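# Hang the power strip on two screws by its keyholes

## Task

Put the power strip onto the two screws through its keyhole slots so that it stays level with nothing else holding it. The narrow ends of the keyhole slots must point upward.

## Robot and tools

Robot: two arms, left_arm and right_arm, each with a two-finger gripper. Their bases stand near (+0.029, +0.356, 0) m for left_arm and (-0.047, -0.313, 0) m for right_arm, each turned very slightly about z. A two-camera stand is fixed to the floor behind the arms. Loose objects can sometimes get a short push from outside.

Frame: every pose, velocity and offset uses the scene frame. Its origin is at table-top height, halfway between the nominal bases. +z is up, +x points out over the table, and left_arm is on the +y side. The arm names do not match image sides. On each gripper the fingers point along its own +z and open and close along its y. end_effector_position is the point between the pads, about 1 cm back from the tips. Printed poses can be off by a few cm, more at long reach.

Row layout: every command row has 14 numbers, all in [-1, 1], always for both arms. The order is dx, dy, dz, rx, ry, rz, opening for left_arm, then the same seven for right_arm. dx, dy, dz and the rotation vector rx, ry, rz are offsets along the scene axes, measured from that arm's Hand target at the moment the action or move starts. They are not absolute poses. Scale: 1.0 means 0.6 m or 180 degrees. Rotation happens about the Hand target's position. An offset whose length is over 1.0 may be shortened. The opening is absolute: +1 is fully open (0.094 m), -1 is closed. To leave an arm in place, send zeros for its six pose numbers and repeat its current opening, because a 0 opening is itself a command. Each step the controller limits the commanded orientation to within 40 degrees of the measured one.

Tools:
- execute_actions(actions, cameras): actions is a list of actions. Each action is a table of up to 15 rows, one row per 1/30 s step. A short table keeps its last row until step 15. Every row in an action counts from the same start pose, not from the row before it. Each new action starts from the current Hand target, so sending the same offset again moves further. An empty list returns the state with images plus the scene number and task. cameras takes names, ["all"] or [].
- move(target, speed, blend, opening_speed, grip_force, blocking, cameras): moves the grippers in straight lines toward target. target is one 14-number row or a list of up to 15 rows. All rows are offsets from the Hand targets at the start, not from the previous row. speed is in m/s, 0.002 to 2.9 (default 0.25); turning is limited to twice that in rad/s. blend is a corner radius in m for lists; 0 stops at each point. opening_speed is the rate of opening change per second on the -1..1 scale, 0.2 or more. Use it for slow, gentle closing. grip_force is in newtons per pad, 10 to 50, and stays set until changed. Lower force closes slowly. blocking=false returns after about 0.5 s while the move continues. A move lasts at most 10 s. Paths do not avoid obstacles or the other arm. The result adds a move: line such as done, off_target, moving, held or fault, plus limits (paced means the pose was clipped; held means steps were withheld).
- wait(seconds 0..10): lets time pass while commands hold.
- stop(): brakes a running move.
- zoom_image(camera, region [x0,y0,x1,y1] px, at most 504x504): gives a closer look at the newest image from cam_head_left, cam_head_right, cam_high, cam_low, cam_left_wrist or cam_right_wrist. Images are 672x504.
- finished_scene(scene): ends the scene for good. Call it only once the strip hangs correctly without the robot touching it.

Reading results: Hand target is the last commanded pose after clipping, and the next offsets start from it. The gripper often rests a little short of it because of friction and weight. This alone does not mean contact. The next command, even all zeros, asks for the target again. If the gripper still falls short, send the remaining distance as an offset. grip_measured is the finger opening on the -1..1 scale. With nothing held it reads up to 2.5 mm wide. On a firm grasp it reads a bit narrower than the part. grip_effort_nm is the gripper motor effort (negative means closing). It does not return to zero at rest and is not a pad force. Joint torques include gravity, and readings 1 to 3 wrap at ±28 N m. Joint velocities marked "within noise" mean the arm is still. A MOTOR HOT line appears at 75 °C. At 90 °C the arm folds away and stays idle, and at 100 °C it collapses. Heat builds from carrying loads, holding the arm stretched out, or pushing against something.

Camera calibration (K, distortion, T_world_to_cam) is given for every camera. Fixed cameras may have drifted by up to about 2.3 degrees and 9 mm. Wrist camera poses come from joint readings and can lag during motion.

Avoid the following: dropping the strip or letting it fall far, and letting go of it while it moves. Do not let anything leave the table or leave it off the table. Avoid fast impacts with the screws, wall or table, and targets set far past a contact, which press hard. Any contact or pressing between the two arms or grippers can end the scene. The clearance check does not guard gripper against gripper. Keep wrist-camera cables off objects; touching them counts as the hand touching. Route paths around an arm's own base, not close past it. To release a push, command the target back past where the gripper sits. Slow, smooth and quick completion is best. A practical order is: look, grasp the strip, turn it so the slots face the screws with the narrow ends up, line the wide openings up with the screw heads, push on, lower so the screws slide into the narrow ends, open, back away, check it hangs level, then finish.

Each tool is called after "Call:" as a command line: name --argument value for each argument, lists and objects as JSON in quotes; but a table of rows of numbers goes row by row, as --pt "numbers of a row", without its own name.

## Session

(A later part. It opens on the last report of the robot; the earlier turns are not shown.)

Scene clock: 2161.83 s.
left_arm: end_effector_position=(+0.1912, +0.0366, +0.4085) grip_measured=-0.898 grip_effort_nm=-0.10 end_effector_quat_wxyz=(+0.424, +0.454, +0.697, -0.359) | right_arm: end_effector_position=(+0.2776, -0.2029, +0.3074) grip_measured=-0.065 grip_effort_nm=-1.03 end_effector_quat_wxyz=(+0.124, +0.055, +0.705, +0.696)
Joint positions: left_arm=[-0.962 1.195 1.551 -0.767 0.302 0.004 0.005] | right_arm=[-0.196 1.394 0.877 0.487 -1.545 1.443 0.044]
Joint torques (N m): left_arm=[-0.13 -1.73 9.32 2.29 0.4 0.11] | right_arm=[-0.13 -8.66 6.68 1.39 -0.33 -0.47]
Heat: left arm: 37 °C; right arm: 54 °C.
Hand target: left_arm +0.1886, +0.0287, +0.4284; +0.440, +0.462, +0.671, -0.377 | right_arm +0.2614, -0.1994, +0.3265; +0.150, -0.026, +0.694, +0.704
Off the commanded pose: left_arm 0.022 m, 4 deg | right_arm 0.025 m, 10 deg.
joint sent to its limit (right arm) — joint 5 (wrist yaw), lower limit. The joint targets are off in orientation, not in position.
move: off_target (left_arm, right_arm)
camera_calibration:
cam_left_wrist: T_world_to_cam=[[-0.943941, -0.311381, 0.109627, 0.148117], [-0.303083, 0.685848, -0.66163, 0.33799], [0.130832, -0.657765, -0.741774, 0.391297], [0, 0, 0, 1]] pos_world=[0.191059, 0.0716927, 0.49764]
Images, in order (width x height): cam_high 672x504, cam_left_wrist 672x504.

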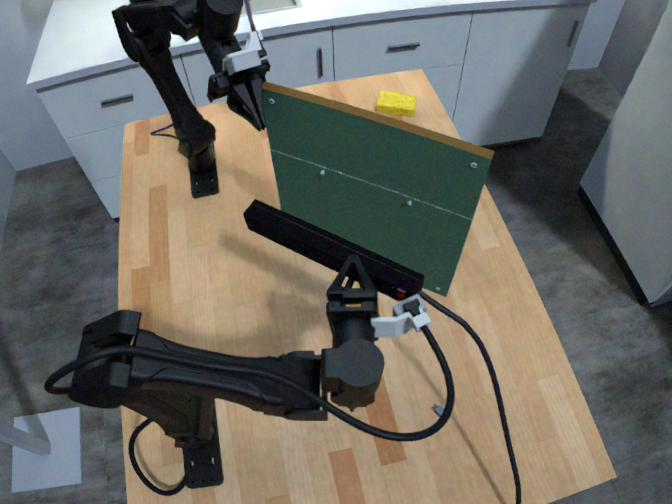

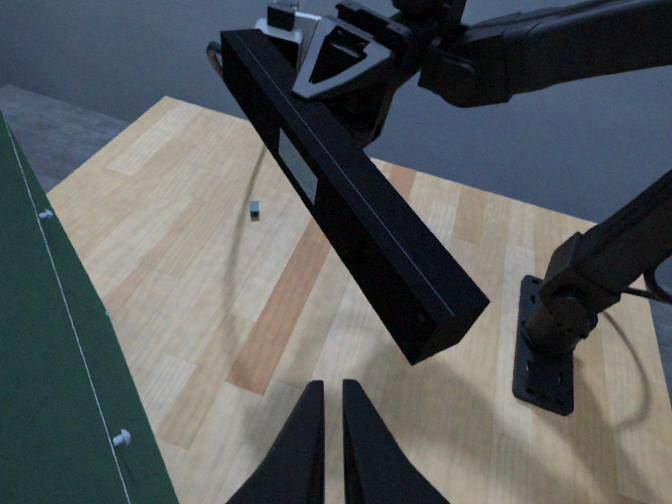

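Call:
move --target '[-0.12,0.045,-0.03,0,0,0.278,-0.9,0,0,0,0,0,0,-0.3]' --speed 0.25

Call:
move --target '[0,0,0,0,0,0,-0.9,0.155,0.2,-0.035,0,0,0.015,-0.3]' --speed 0.15 --cameras '["cam_left_wrist","cam_high"]'

Call:
zoom_image --camera "cam_left_wrist" --region '[150, 30, 450, 370]'

Call:
zoom_image --camera "cam_high" --region '[260, 130, 500, 300]'

Scene clock: 2210.27 s.
left_arm: end_effector_position=(+0.1151, +0.0556, +0.4014) grip_measured=-0.898 grip_effort_nm=-0.10 end_effector_quat_wxyz=(+0.549, +0.146, +0.809, -0.152) | right_arm: end_effector_position=(+0.2776, -0.2029, +0.3073) grip_measured=-0.065 grip_effort_nm=-1.03 end_effector_quat_wxyz=(+0.124, +0.056, +0.705, +0.696)
Joint positions: left_arm=[-1.867 1.51 1.892 -1.547 -1.179 -1.228 0.005] | right_arm=[-0.196 1.394 0.877 0.485 -1.545 1.442 0.044]
Joint torques (N m): left_arm=[-0.17 -4.11 7.82 0.75 -0.66 -0.12] | right_arm=[0.01 -8.58 6.86 1.39 -0.37 -0.41]
Heat: left arm: 39 °C; right arm: 50 °C.
Hand target: left_arm +0.1166, +0.0557, +0.4104; +0.558, +0.135, +0.804, -0.156 | right_arm +0.2615, -0.1994, +0.3265; +0.150, -0.026, +0.694, +0.704
Off the commanded pose: left_arm 0.009 m, 2 deg | right_arm 0.025 m, 10 deg.
joint sent to its limit (right arm) — joint 5 (wrist yaw), lower limit. The joint targets are off in orientation, not in position.
move: off_target (right_arm)

Scene clock: 2212.13 s.
left_arm: end_effector_position=(+0.1152, +0.0558, +0.4010) grip_measured=-0.898 grip_effort_nm=-0.10 end_effector_quat_wxyz=(+0.549, +0.146, +0.809, -0.151) | right_arm: end_effector_position=(+0.3544, -0.0876, +0.2685) grip_measured=-0.065 grip_effort_nm=-1.02 end_effector_quat_wxyz=(+0.084, +0.037, +0.714, +0.694)
Joint positions: left_arm=[-1.867 1.511 1.892 -1.55 -1.179 -1.23 0.005] | right_arm=[0.159 1.768 1.124 0.565 -1.272 1.426 0.044]
Joint torques (N m): left_arm=[-0.18 -4.12 7.91 0.74 -0.66 -0.1] | right_arm=[1.4 -8.1 11.92 2 -0.34 -0.23]
Heat: left arm: 39 °C; right arm: 51 °C.
Hand target: left_arm +0.1166, +0.0557, +0.4104; +0.558, +0.135, +0.804, -0.156 | right_arm +0.3545, -0.0794, +0.3056; +0.134, -0.042, +0.693, +0.707
Off the commanded pose: left_arm 0.009 m, 2 deg | right_arm 0.038 m, 11 deg.
move: off_target (right_arm)
camera_calibration:
cam_left_wrist: T_world_to_cam=[[-0.419898, -0.904193, 0.0782337, 0.0684977], [-0.678619, 0.255564, -0.688595, 0.374912], [0.602629, -0.34223, -0.720914, 0.327994], [0, 0, 0, 1]] pos_world=[0.0855258, 0.0783706, 0.489259]
Images, in order (width x height): cam_high 672x504, cam_left_wrist 672x504.

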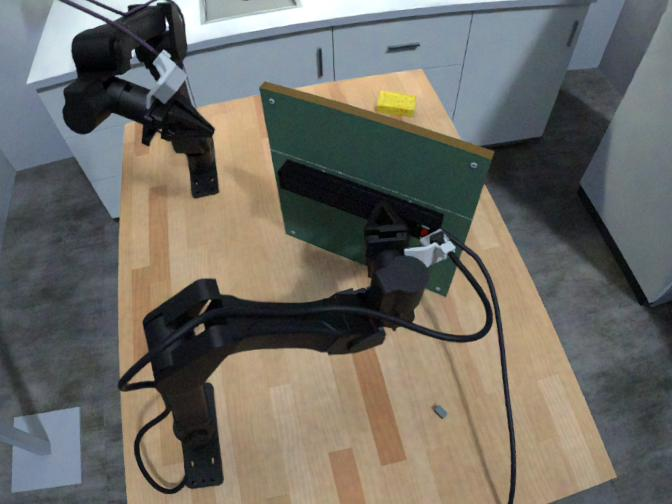

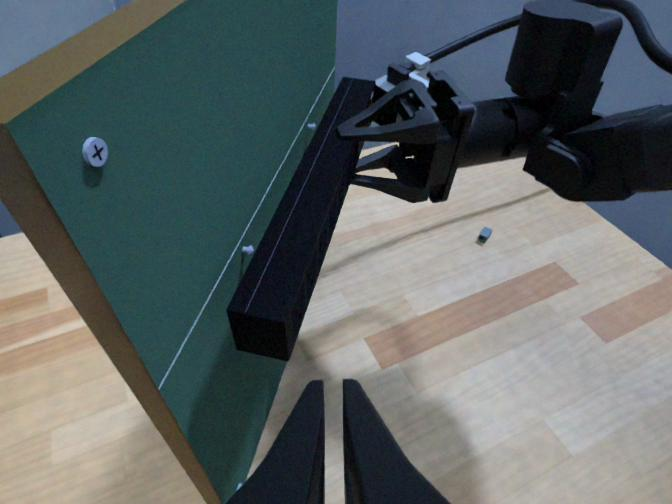

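Scaled by 1.482.

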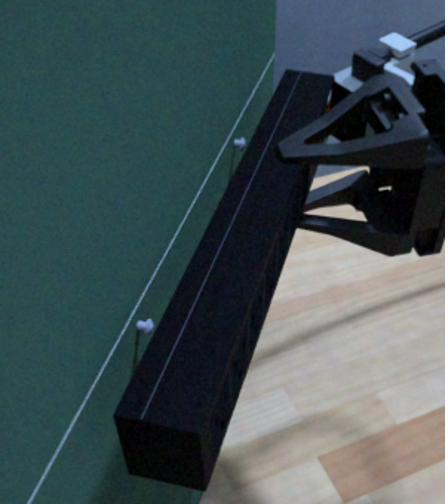

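Scaled by 2.100.

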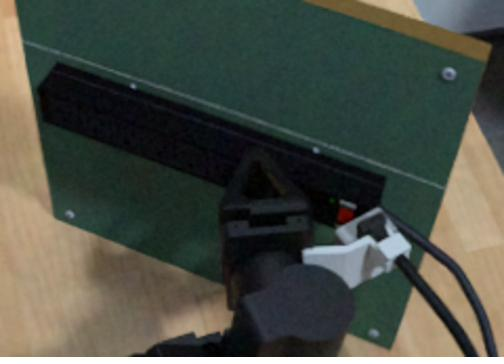

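Call:
move --target '[0,0,0,0,0,0,-0.9,0.018,0.03,0.014,0,0,0.004,-0.3]' --speed 0.05 --cameras '["cam_left_wrist","cam_high"]'

Call:
zoom_image --camera "cam_left_wrist" --region '[150, 30, 450, 370]'

Call:
zoom_image --camera "cam_high" --region '[260, 130, 500, 300]'

Scene clock: 2228.40 s.
left_arm: end_effector_position=(+0.1152, +0.0558, +0.4010) grip_measured=-0.898 grip_effort_nm=-0.10 end_effector_quat_wxyz=(+0.549, +0.146, +0.809, -0.151) | right_arm: end_effector_position=(+0.3636, -0.0798, +0.2755) grip_measured=-0.065 grip_effort_nm=-1.03 end_effector_quat_wxyz=(+0.078, +0.034, +0.713, +0.696)
Joint positions: left_arm=[-1.867 1.511 1.892 -1.55 -1.179 -1.23 0.005] | right_arm=[0.175 1.804 1.19 0.55 -1.27 1.447 0.044]
Joint torques (N m): left_arm=[-0.2 -4.14 7.94 0.73 -0.67 -0.1] | right_arm=[3.49 -7.88 13.14 1.96 -0.01 -0.28]
Heat: left arm: 38 °C; right arm: 55 °C.
Hand target: left_arm +0.1166, +0.0557, +0.4104; +0.558, +0.135, +0.804, -0.156 | right_arm +0.3653, -0.0613, +0.3139; +0.129, -0.047, +0.693, +0.708
Off the commanded pose: left_arm 0.009 m, 2 deg | right_arm 0.043 m, 11 deg.
move: off_target (right_arm)
camera_calibration:
cam_left_wrist: T_world_to_cam=[[-0.419898, -0.904193, 0.0782337, 0.0684977], [-0.678619, 0.255564, -0.688595, 0.374912], [0.602629, -0.34223, -0.720914, 0.327994], [0, 0, 0, 1]] pos_world=[0.0855258, 0.0783706, 0.489259]
Images, in order (width x height): cam_high 672x504, cam_left_wrist 672x504.

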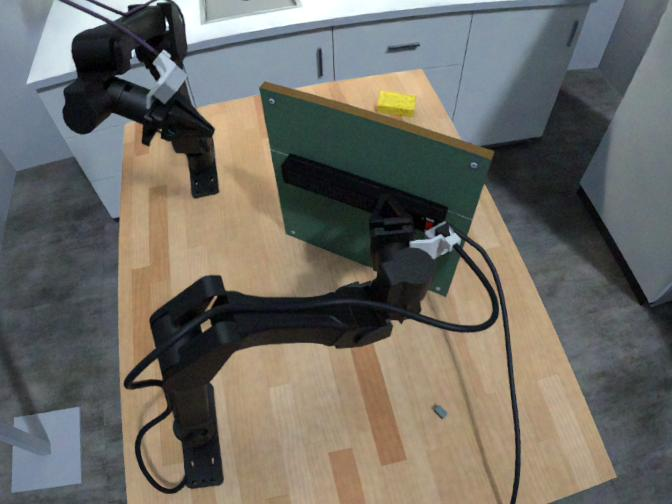

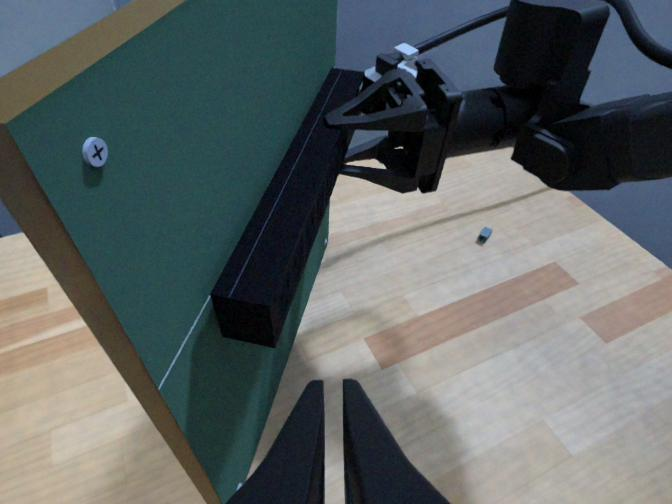

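Scaled by 1.482.

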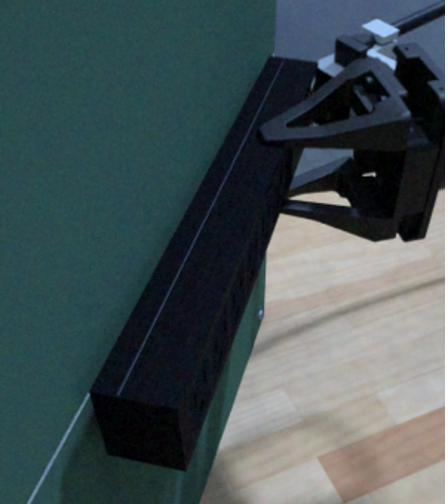

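Scaled by 2.100.

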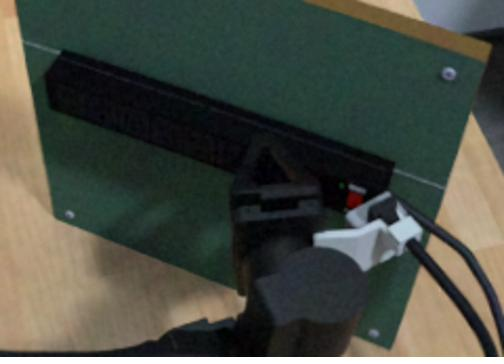

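Call:
move --pt "0 0 0 0 0 0 -0.9 -0.05 -0.07 0.0 0 0 0 -0.3" --pt "0 0 0 0 0 0 -0.9 -0.019 -0.029 -0.006 0 0 0 -0.3" --pt "0 0 0 0 0 0 -0.9 -0.002 0.004 0.009 0 0 0 -0.3" --speed 0.08 --cameras '["cam_left_wrist","cam_high"]'

Call:
zoom_image --camera "cam_left_wrist" --region '[150, 30, 450, 370]'

Call:
zoom_image --camera "cam_high" --region '[260, 130, 500, 300]'

Scene clock: 2237.93 s.
left_arm: end_effector_position=(+0.1152, +0.0558, +0.4010) grip_measured=-0.898 grip_effort_nm=-0.10 end_effector_quat_wxyz=(+0.549, +0.146, +0.809, -0.151) | right_arm: end_effector_position=(+0.3613, -0.0785, +0.2819) grip_measured=-0.065 grip_effort_nm=-1.03 end_effector_quat_wxyz=(+0.074, +0.032, +0.712, +0.697)
Joint positions: left_arm=[-1.867 1.511 1.892 -1.55 -1.179 -1.23 0.005] | right_arm=[0.178 1.794 1.2 0.539 -1.275 1.457 0.044]
Joint torques (N m): left_arm=[-0.14 -4.14 7.91 0.74 -0.66 -0.1] | right_arm=[3.55 -7.6 13.23 1.87 0.01 -0.32]
Heat: left arm: 38 °C; right arm: 55 °C.
Hand target: left_arm +0.1166, +0.0557, +0.4104; +0.558, +0.135, +0.804, -0.156 | right_arm +0.3641, -0.0590, +0.3193; +0.129, -0.046, +0.693, +0.708
Off the commanded pose: left_arm 0.009 m, 2 deg | right_arm 0.042 m, 11 deg.
move: off_target (right_arm)
camera_calibration:
cam_left_wrist: T_world_to_cam=[[-0.419898, -0.904193, 0.0782337, 0.0684977], [-0.678619, 0.255564, -0.688595, 0.374912], [0.602629, -0.34223, -0.720914, 0.327994], [0, 0, 0, 1]] pos_world=[0.0855258, 0.0783706, 0.489259]
Images, in order (width x height): cam_high 672x504, cam_left_wrist 672x504.

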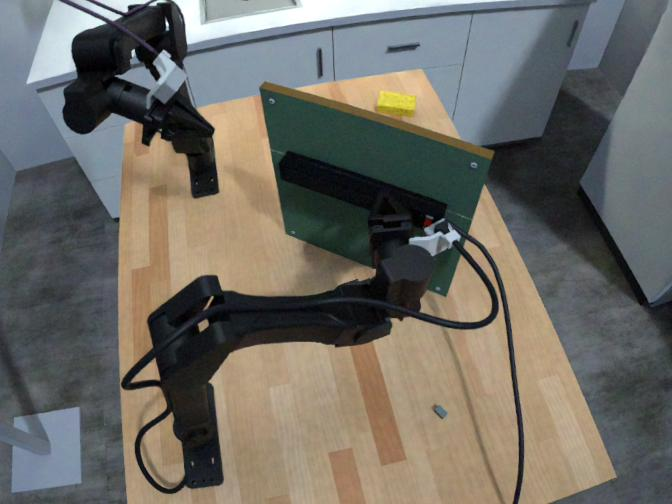

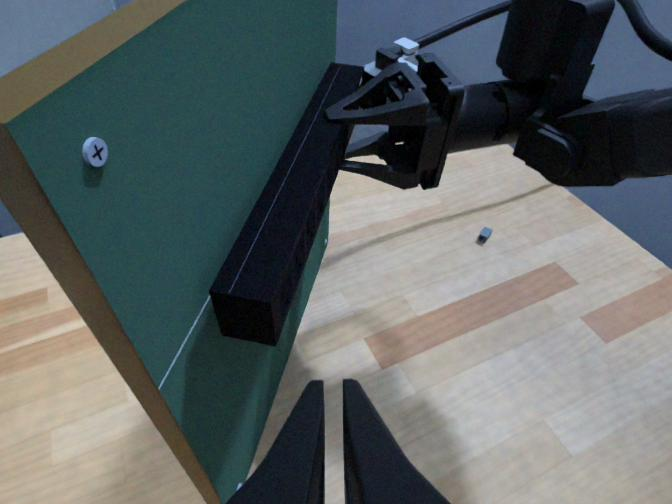

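Scaled by 1.482.

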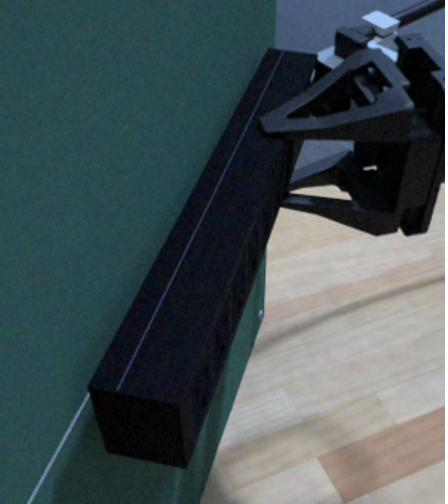

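Scaled by 2.100.

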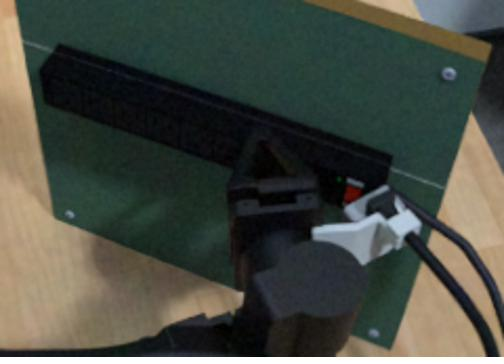

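Call:
move --pt "0 0 0 0 0 0 -0.9 -0.046 -0.073 -0.0 0 0 0 -0.3" --pt "0 0 0 0 0 0 -0.9 -0.012 -0.036 -0.018 0 0 0 -0.3" --pt "0 0 0 0 0 0 -0.9 0.009 0.001 -0.002 0 0 0 -0.3" --speed 0.08 --cameras '["cam_left_wrist","cam_high"]'

Call:
zoom_image --camera "cam_left_wrist" --region '[150, 30, 450, 370]'

Call:
zoom_image --camera "cam_high" --region '[260, 130, 500, 300]'

Scene clock: 2247.50 s.
left_arm: end_effector_position=(+0.1152, +0.0558, +0.4010) grip_measured=-0.898 grip_effort_nm=-0.10 end_effector_quat_wxyz=(+0.549, +0.146, +0.809, -0.151) | right_arm: end_effector_position=(+0.3635, -0.0805, +0.2806) grip_measured=-0.065 grip_effort_nm=-1.02 end_effector_quat_wxyz=(+0.068, +0.031, +0.712, +0.698)
Joint positions: left_arm=[-1.867 1.511 1.892 -1.55 -1.179 -1.23 0.005] | right_arm=[0.171 1.809 1.215 0.535 -1.293 1.46 0.044]
Joint torques (N m): left_arm=[-0.16 -4.11 7.92 0.74 -0.67 -0.1] | right_arm=[4.34 -7.54 13.31 2 0.19 -0.34]
Heat: left arm: 38 °C; right arm: 55 °C.
Hand target: left_arm +0.1166, +0.0557, +0.4104; +0.558, +0.135, +0.804, -0.156 | right_arm +0.3695, -0.0583, +0.3181; +0.129, -0.047, +0.693, +0.708
Off the commanded pose: left_arm 0.009 m, 2 deg | right_arm 0.044 m, 12 deg.
move: off_target (right_arm)
camera_calibration:
cam_left_wrist: T_world_to_cam=[[-0.419898, -0.904193, 0.0782337, 0.0684977], [-0.678619, 0.255564, -0.688595, 0.374912], [0.602629, -0.34223, -0.720914, 0.327994], [0, 0, 0, 1]] pos_world=[0.0855258, 0.0783706, 0.489259]
Images, in order (width x height): cam_high 672x504, cam_left_wrist 672x504.

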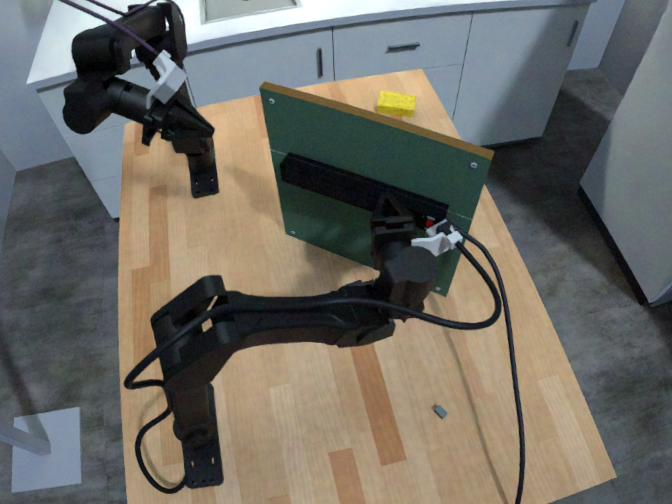

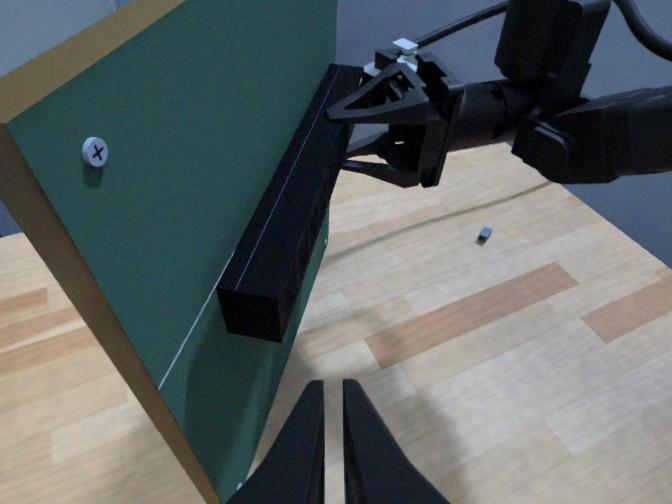

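Scaled by 1.482.

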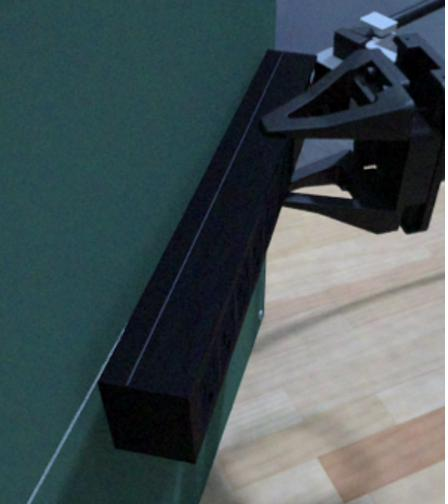

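Scaled by 2.100.

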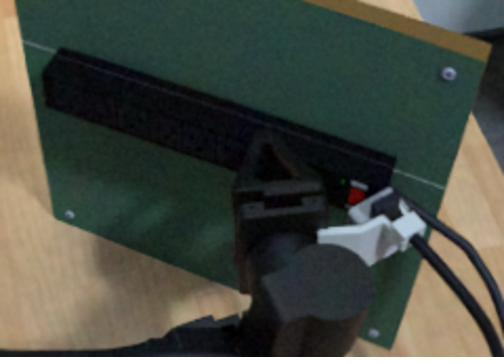

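Call:
execute_actions --actions '[]'

Call:
zoom_image --camera "cam_low" --region '[100, 0, 300, 160]'

Call:
zoom_image --camera "cam_head_right" --region '[240, 200, 420, 345]'

Call:
zoom_image --camera "cam_head_left" --region '[240, 200, 420, 345]'

Scene clock: 2273.73 s.
left_arm: end_effector_position=(+0.1152, +0.0558, +0.4010) grip_measured=-0.898 grip_effort_nm=-0.10 end_effector_quat_wxyz=(+0.549, +0.146, +0.809, -0.151) | right_arm: end_effector_position=(+0.3635, -0.0805, +0.2806) grip_measured=-0.065 grip_effort_nm=-1.03 end_effector_quat_wxyz=(+0.068, +0.031, +0.712, +0.698)
Joint positions: left_arm=[-1.867 1.511 1.892 -1.55 -1.179 -1.23 0.005] | right_arm=[0.171 1.809 1.215 0.534 -1.293 1.46 0.044]
Joint velocities: within noise
Joint torques (N m): left_arm=[-0.18 -4.1 7.92 0.74 -0.66 -0.09] | right_arm=[4.42 -7.58 13.41 2.02 0.15 -0.37]
Heat: left arm: 38 °C; right arm: 53 °C.
Hand target: left_arm +0.1166, +0.0557, +0.4104; +0.558, +0.135, +0.804, -0.156 | right_arm +0.3695, -0.0583, +0.3181; +0.129, -0.047, +0.693, +0.708
Tool commands: left_gripper/opening=-0.9 right_gripper/opening=-0.3
Off the commanded pose: left_arm 0.009 m, 2 deg | right_arm 0.044 m, 12 deg.
camera_calibration:
cam_left_wrist: T_world_to_cam=[[-0.419898, -0.904193, 0.0782337, 0.0684977], [-0.678619, 0.255564, -0.688595, 0.374912], [0.602629, -0.34223, -0.720914, 0.327994], [0, 0, 0, 1]] pos_world=[0.0855258, 0.0783706, 0.489259]
cam_right_wrist: T_world_to_cam=[[0.0778599, -0.0578621, -0.995284, 0.242785], [-0.951598, -0.302035, -0.0568833, 0.376811], [-0.297319, 0.951539, -0.0785778, 0.301067], [0, 0, 0, 1]] pos_world=[0.429183, -0.158619, 0.286732]

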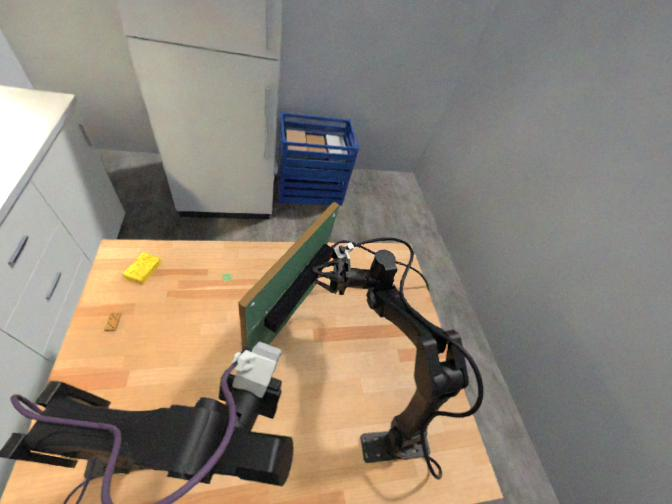

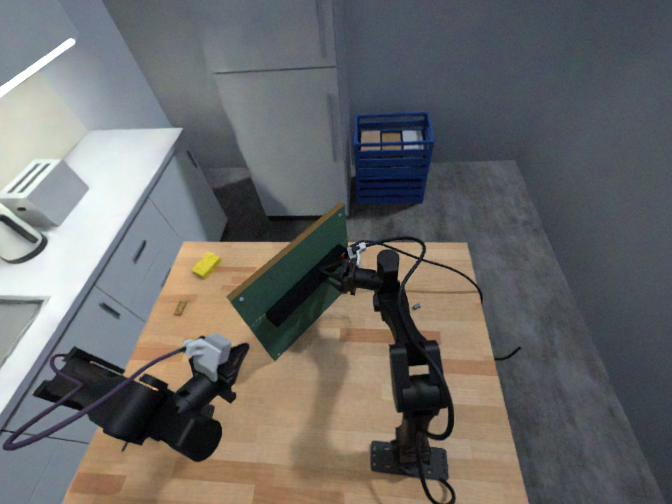

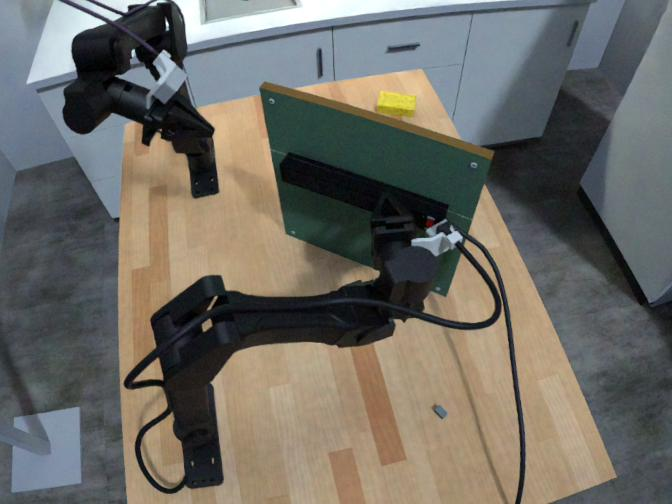

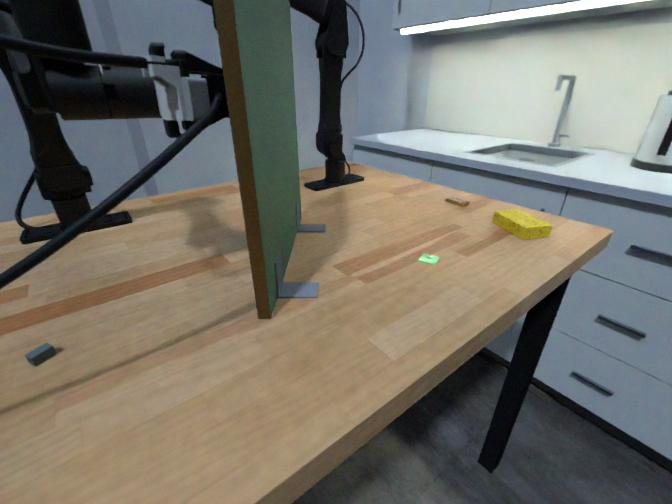

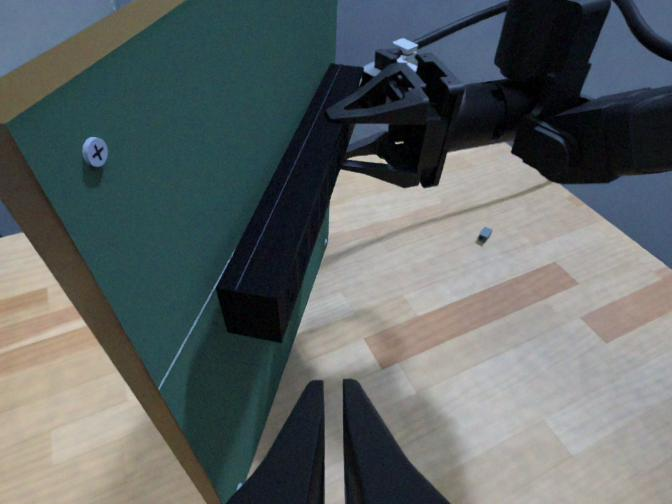

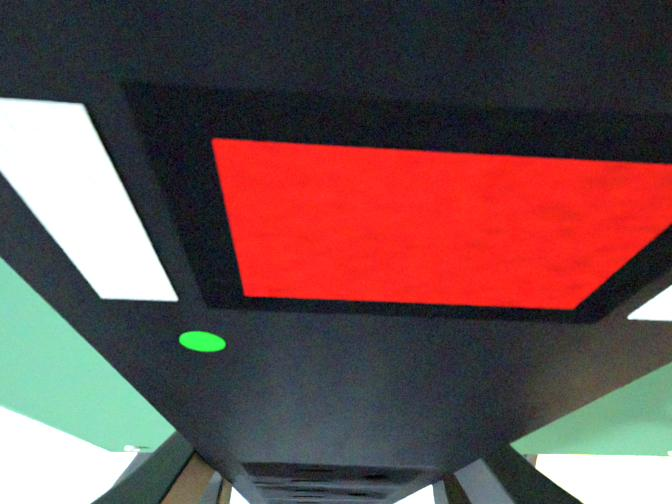

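Scaled by 2.520.

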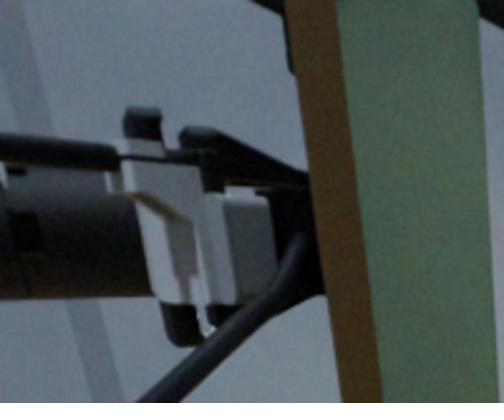

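Scaled by 2.800.

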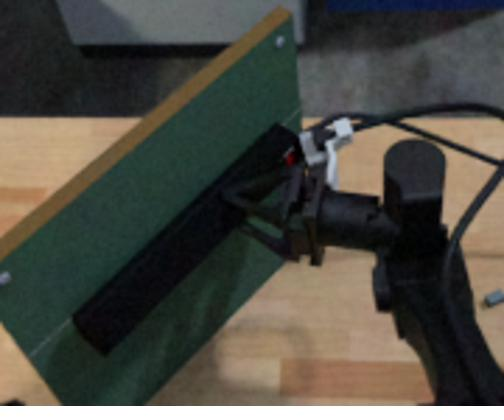

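Scaled by 2.800.

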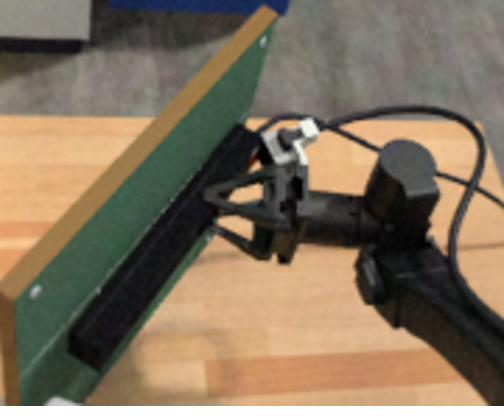

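Call:
move --pt "0 0 0 0 0 0 -0.9 -0.075 -0.1 -0.021 0.0154 -0.0119 0.0056 -0.3" --pt "0 0 0 0 0 0 -0.9 -0.025 -0.0352 -0.021 0.0154 -0.0119 0.0056 -0.3" --speed 0.1 --cameras '["cam_left_wrist","cam_high","cam_head_left","cam_low"]'

Call:
zoom_image --camera "cam_left_wrist" --region '[150, 30, 450, 370]'

Call:
zoom_image --camera "cam_high" --region '[260, 130, 500, 300]'

Call:
zoom_image --camera "cam_head_left" --region '[240, 200, 420, 345]'

Call:
zoom_image --camera "cam_low" --region '[60, 0, 340, 200]'

Scene clock: 2314.10 s.
left_arm: end_effector_position=(+0.1152, +0.0558, +0.4010) grip_measured=-0.898 grip_effort_nm=-0.10 end_effector_quat_wxyz=(+0.549, +0.146, +0.809, -0.151) | right_arm: end_effector_position=(+0.3566, -0.0883, +0.2746) grip_measured=-0.065 grip_effort_nm=-1.02 end_effector_quat_wxyz=(+0.087, +0.009, +0.687, +0.721)
Joint positions: left_arm=[-1.867 1.511 1.892 -1.55 -1.179 -1.23 0.005] | right_arm=[0.153 1.853 1.105 0.964 -1.312 1.674 0.044]
Joint torques (N m): left_arm=[-0.17 -4.15 7.94 0.74 -0.67 -0.1] | right_arm=[1.91 -8.62 10.95 1.61 0.08 -0.41]
Heat: left arm: 38 °C; right arm: 53 °C.
Hand target: left_arm +0.1166, +0.0557, +0.4104; +0.558, +0.135, +0.804, -0.156 | right_arm +0.3545, -0.0795, +0.3056; +0.137, -0.063, +0.672, +0.725
Off the commanded pose: left_arm 0.009 m, 2 deg | right_arm 0.032 m, 10 deg.
move: off_target (right_arm)
camera_calibration:
cam_left_wrist: T_world_to_cam=[[-0.419898, -0.904193, 0.0782337, 0.0684977], [-0.678619, 0.255564, -0.688595, 0.374912], [0.602629, -0.34223, -0.720914, 0.327994], [0, 0, 0, 1]] pos_world=[0.0855258, 0.0783706, 0.489259]
Images, in order (width x height): cam_head_left 672x504, cam_high 672x504, cam_low 672x504, cam_left_wrist 672x504.

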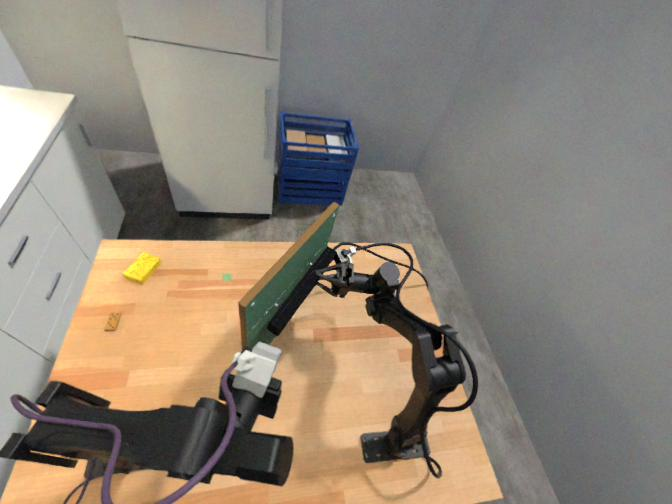

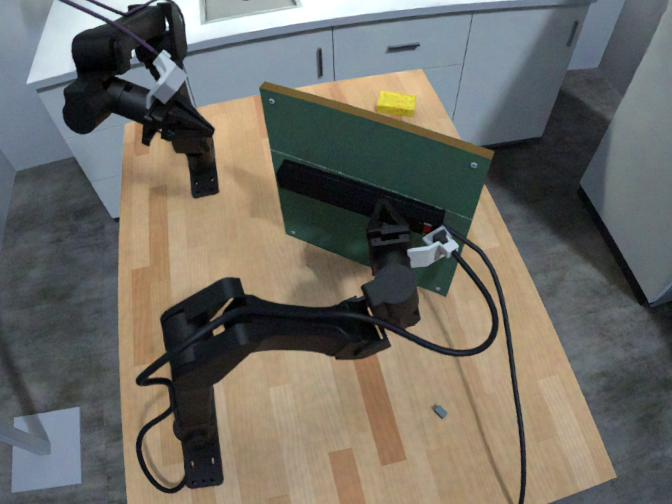

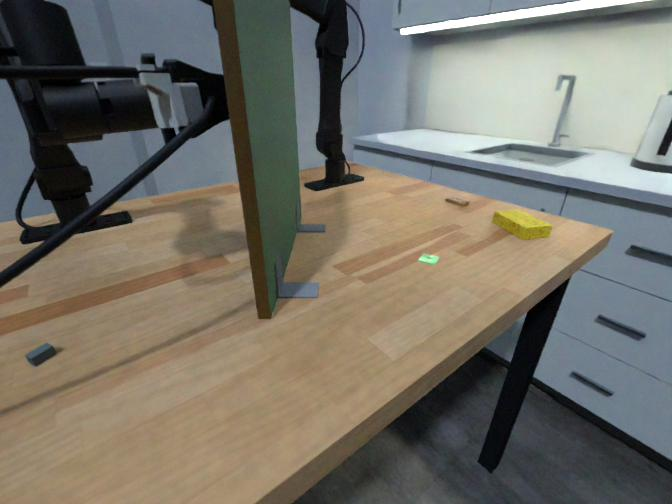

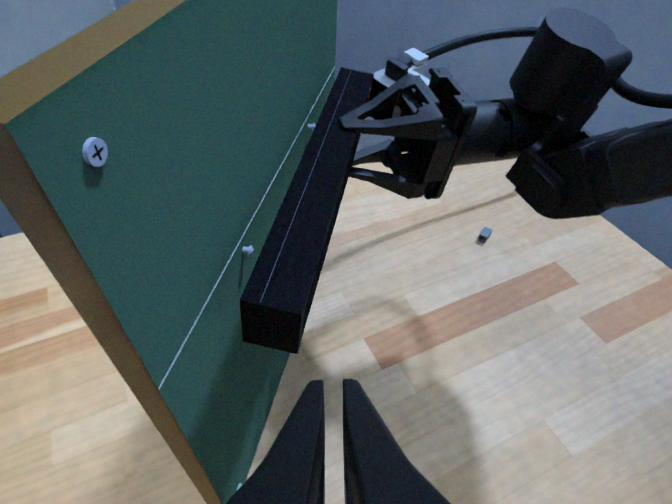

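Scaled by 1.482.

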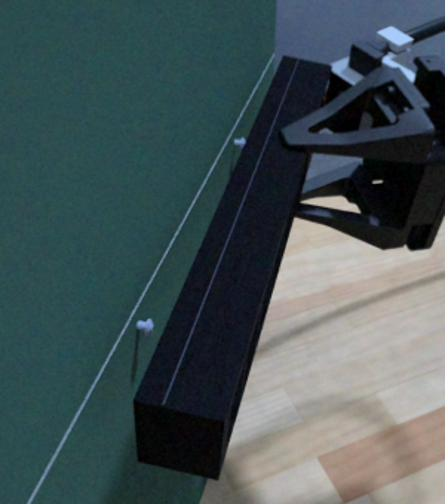

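Scaled by 2.100.

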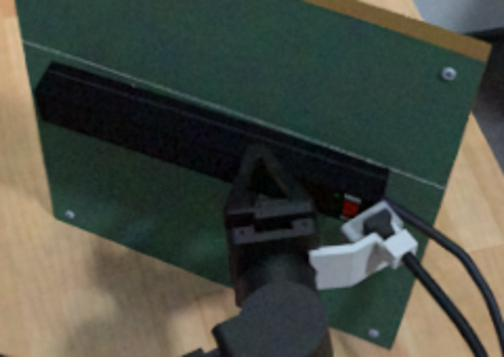

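Scaled by 2.800.

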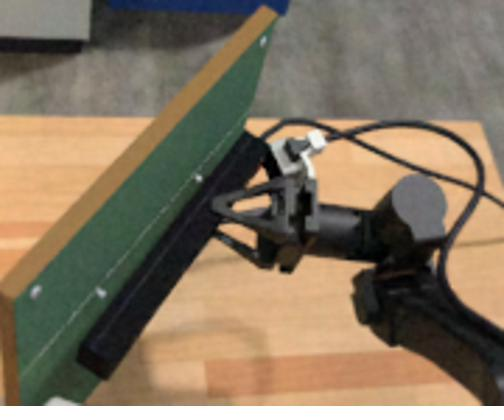

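Scaled by 1.800.

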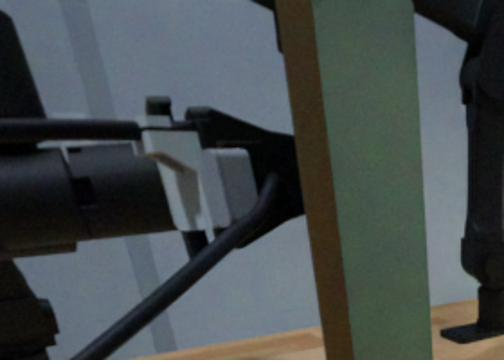

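Call:
move --target '[0,0,0,0,0,0,-0.9,0.018,0.0237,-0.004,0,0,-0.007,-0.3]' --speed 0.05 --cameras '["cam_left_wrist","cam_high"]'

Call:
zoom_image --camera "cam_left_wrist" --region '[150, 30, 450, 370]'

Call:
zoom_image --camera "cam_high" --region '[260, 130, 500, 300]'

Scene clock: 2341.27 s.
left_arm: end_effector_position=(+0.1152, +0.0558, +0.4010) grip_measured=-0.898 grip_effort_nm=-0.10 end_effector_quat_wxyz=(+0.549, +0.146, +0.809, -0.151) | right_arm: end_effector_position=(+0.3618, -0.0800, +0.2730) grip_measured=-0.065 grip_effort_nm=-1.02 end_effector_quat_wxyz=(+0.095, +0.007, +0.689, +0.718)
Joint positions: left_arm=[-1.867 1.511 1.892 -1.55 -1.179 -1.23 0.005] | right_arm=[0.173 1.863 1.127 0.916 -1.284 1.621 0.044]
Joint torques (N m): left_arm=[-0.18 -4.16 7.9 0.74 -0.66 -0.1] | right_arm=[2.88 -7.92 12.36 1.51 0.21 -0.42]
Heat: left arm: 38 °C; right arm: 52 °C.
Hand target: left_arm +0.1166, +0.0557, +0.4104; +0.558, +0.135, +0.804, -0.156 | right_arm +0.3653, -0.0653, +0.3032; +0.145, -0.055, +0.673, +0.723
Off the commanded pose: left_arm 0.009 m, 2 deg | right_arm 0.034 m, 9 deg.
move: off_target (right_arm)
camera_calibration:
cam_left_wrist: T_world_to_cam=[[-0.419898, -0.904193, 0.0782337, 0.0684977], [-0.678619, 0.255564, -0.688595, 0.374912], [0.602629, -0.34223, -0.720914, 0.327994], [0, 0, 0, 1]] pos_world=[0.0855258, 0.0783706, 0.489259]
Images, in order (width x height): cam_high 672x504, cam_left_wrist 672x504.

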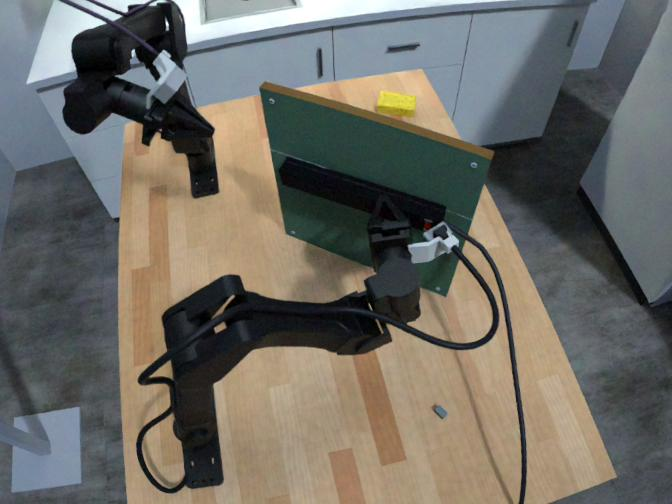

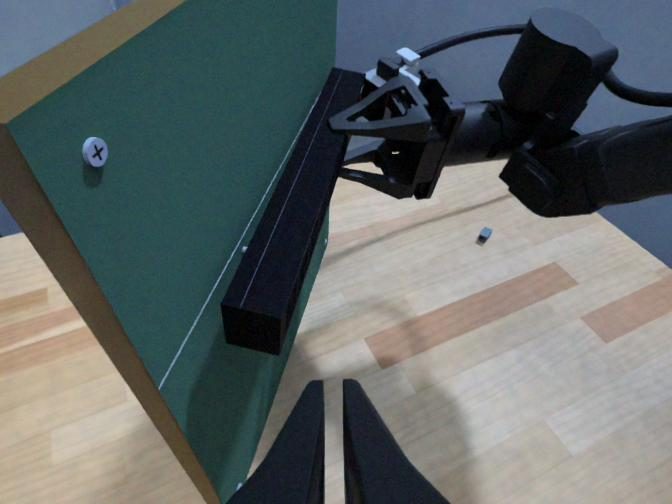

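Scaled by 1.482.

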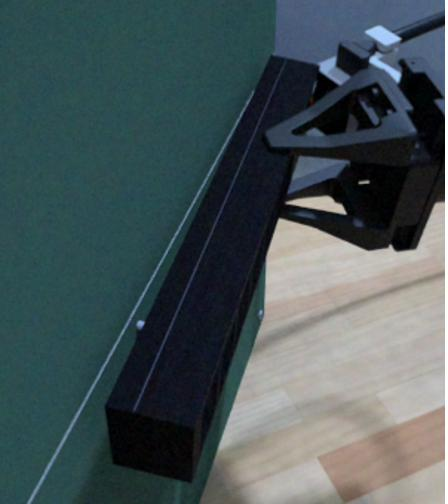

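Scaled by 2.100.

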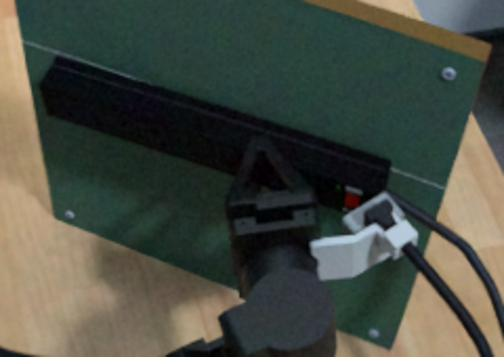

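Call:
move --target '[0,0,0,0,0,0,-0.9,0.009,0.0118,-0.006,0.004,0.005,-0.0045,-0.3]' --speed 0.05 --cameras '["cam_left_wrist","cam_high"]'

Call:
zoom_image --camera "cam_left_wrist" --region '[150, 30, 450, 370]'

Call:
zoom_image --camera "cam_high" --region '[260, 130, 500, 300]'

Scene clock: 2352.60 s.
left_arm: end_effector_position=(+0.1152, +0.0558, +0.4010) grip_measured=-0.898 grip_effort_nm=-0.10 end_effector_quat_wxyz=(+0.549, +0.146, +0.809, -0.151) | right_arm: end_effector_position=(+0.3621, -0.0799, +0.2721) grip_measured=-0.065 grip_effort_nm=-1.02 end_effector_quat_wxyz=(+0.097, +0.004, +0.688, +0.719)
Joint positions: left_arm=[-1.867 1.511 1.892 -1.55 -1.179 -1.23 0.005] | right_arm=[0.173 1.869 1.127 0.927 -1.286 1.621 0.044]
Joint torques (N m): left_arm=[-0.17 -4.11 7.91 0.74 -0.66 -0.1] | right_arm=[4.41 -7.12 12.38 1.57 0.56 -0.31]
Heat: left arm: 38 °C; right arm: 51 °C.
Hand target: left_arm +0.1166, +0.0557, +0.4104; +0.558, +0.135, +0.804, -0.156 | right_arm +0.3707, -0.0582, +0.2995; +0.145, -0.044, +0.670, +0.727
Off the commanded pose: left_arm 0.009 m, 2 deg | right_arm 0.036 m, 8 deg.
move: off_target (right_arm)
camera_calibration:
cam_left_wrist: T_world_to_cam=[[-0.419898, -0.904193, 0.0782337, 0.0684977], [-0.678619, 0.255564, -0.688595, 0.374912], [0.602629, -0.34223, -0.720914, 0.327994], [0, 0, 0, 1]] pos_world=[0.0855258, 0.0783706, 0.489259]
Images, in order (width x height): cam_high 672x504, cam_left_wrist 672x504.

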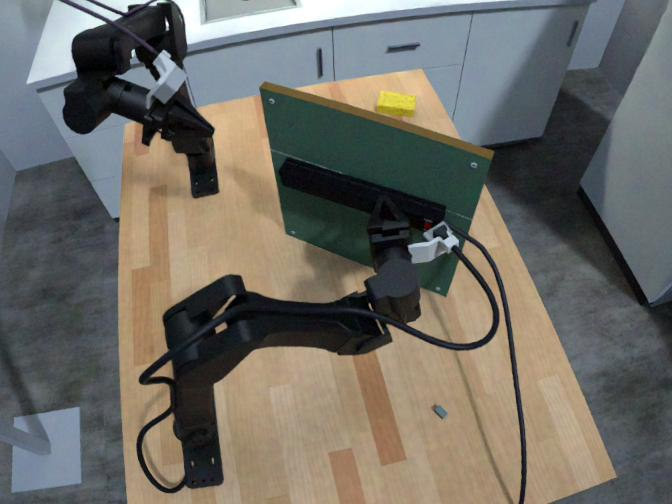

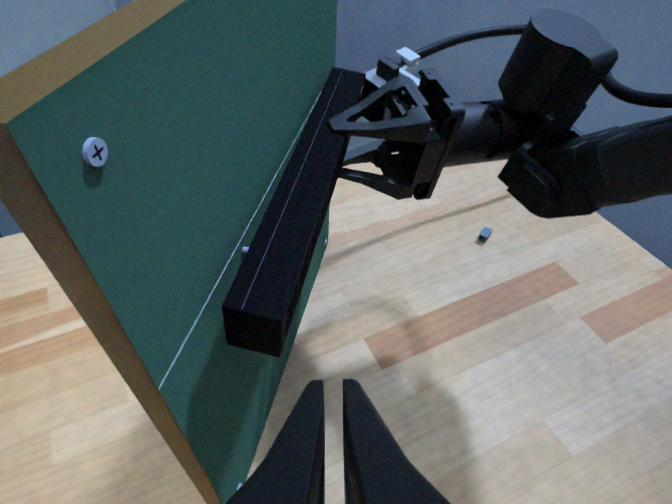

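Scaled by 1.482.

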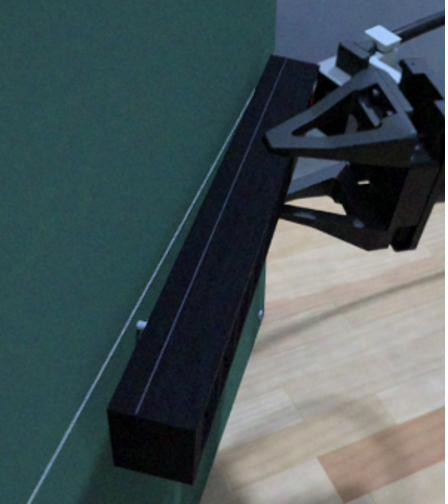

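Scaled by 2.100.

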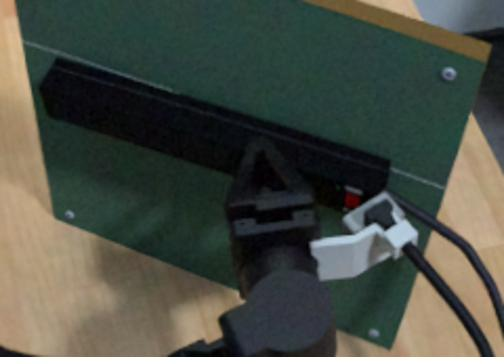

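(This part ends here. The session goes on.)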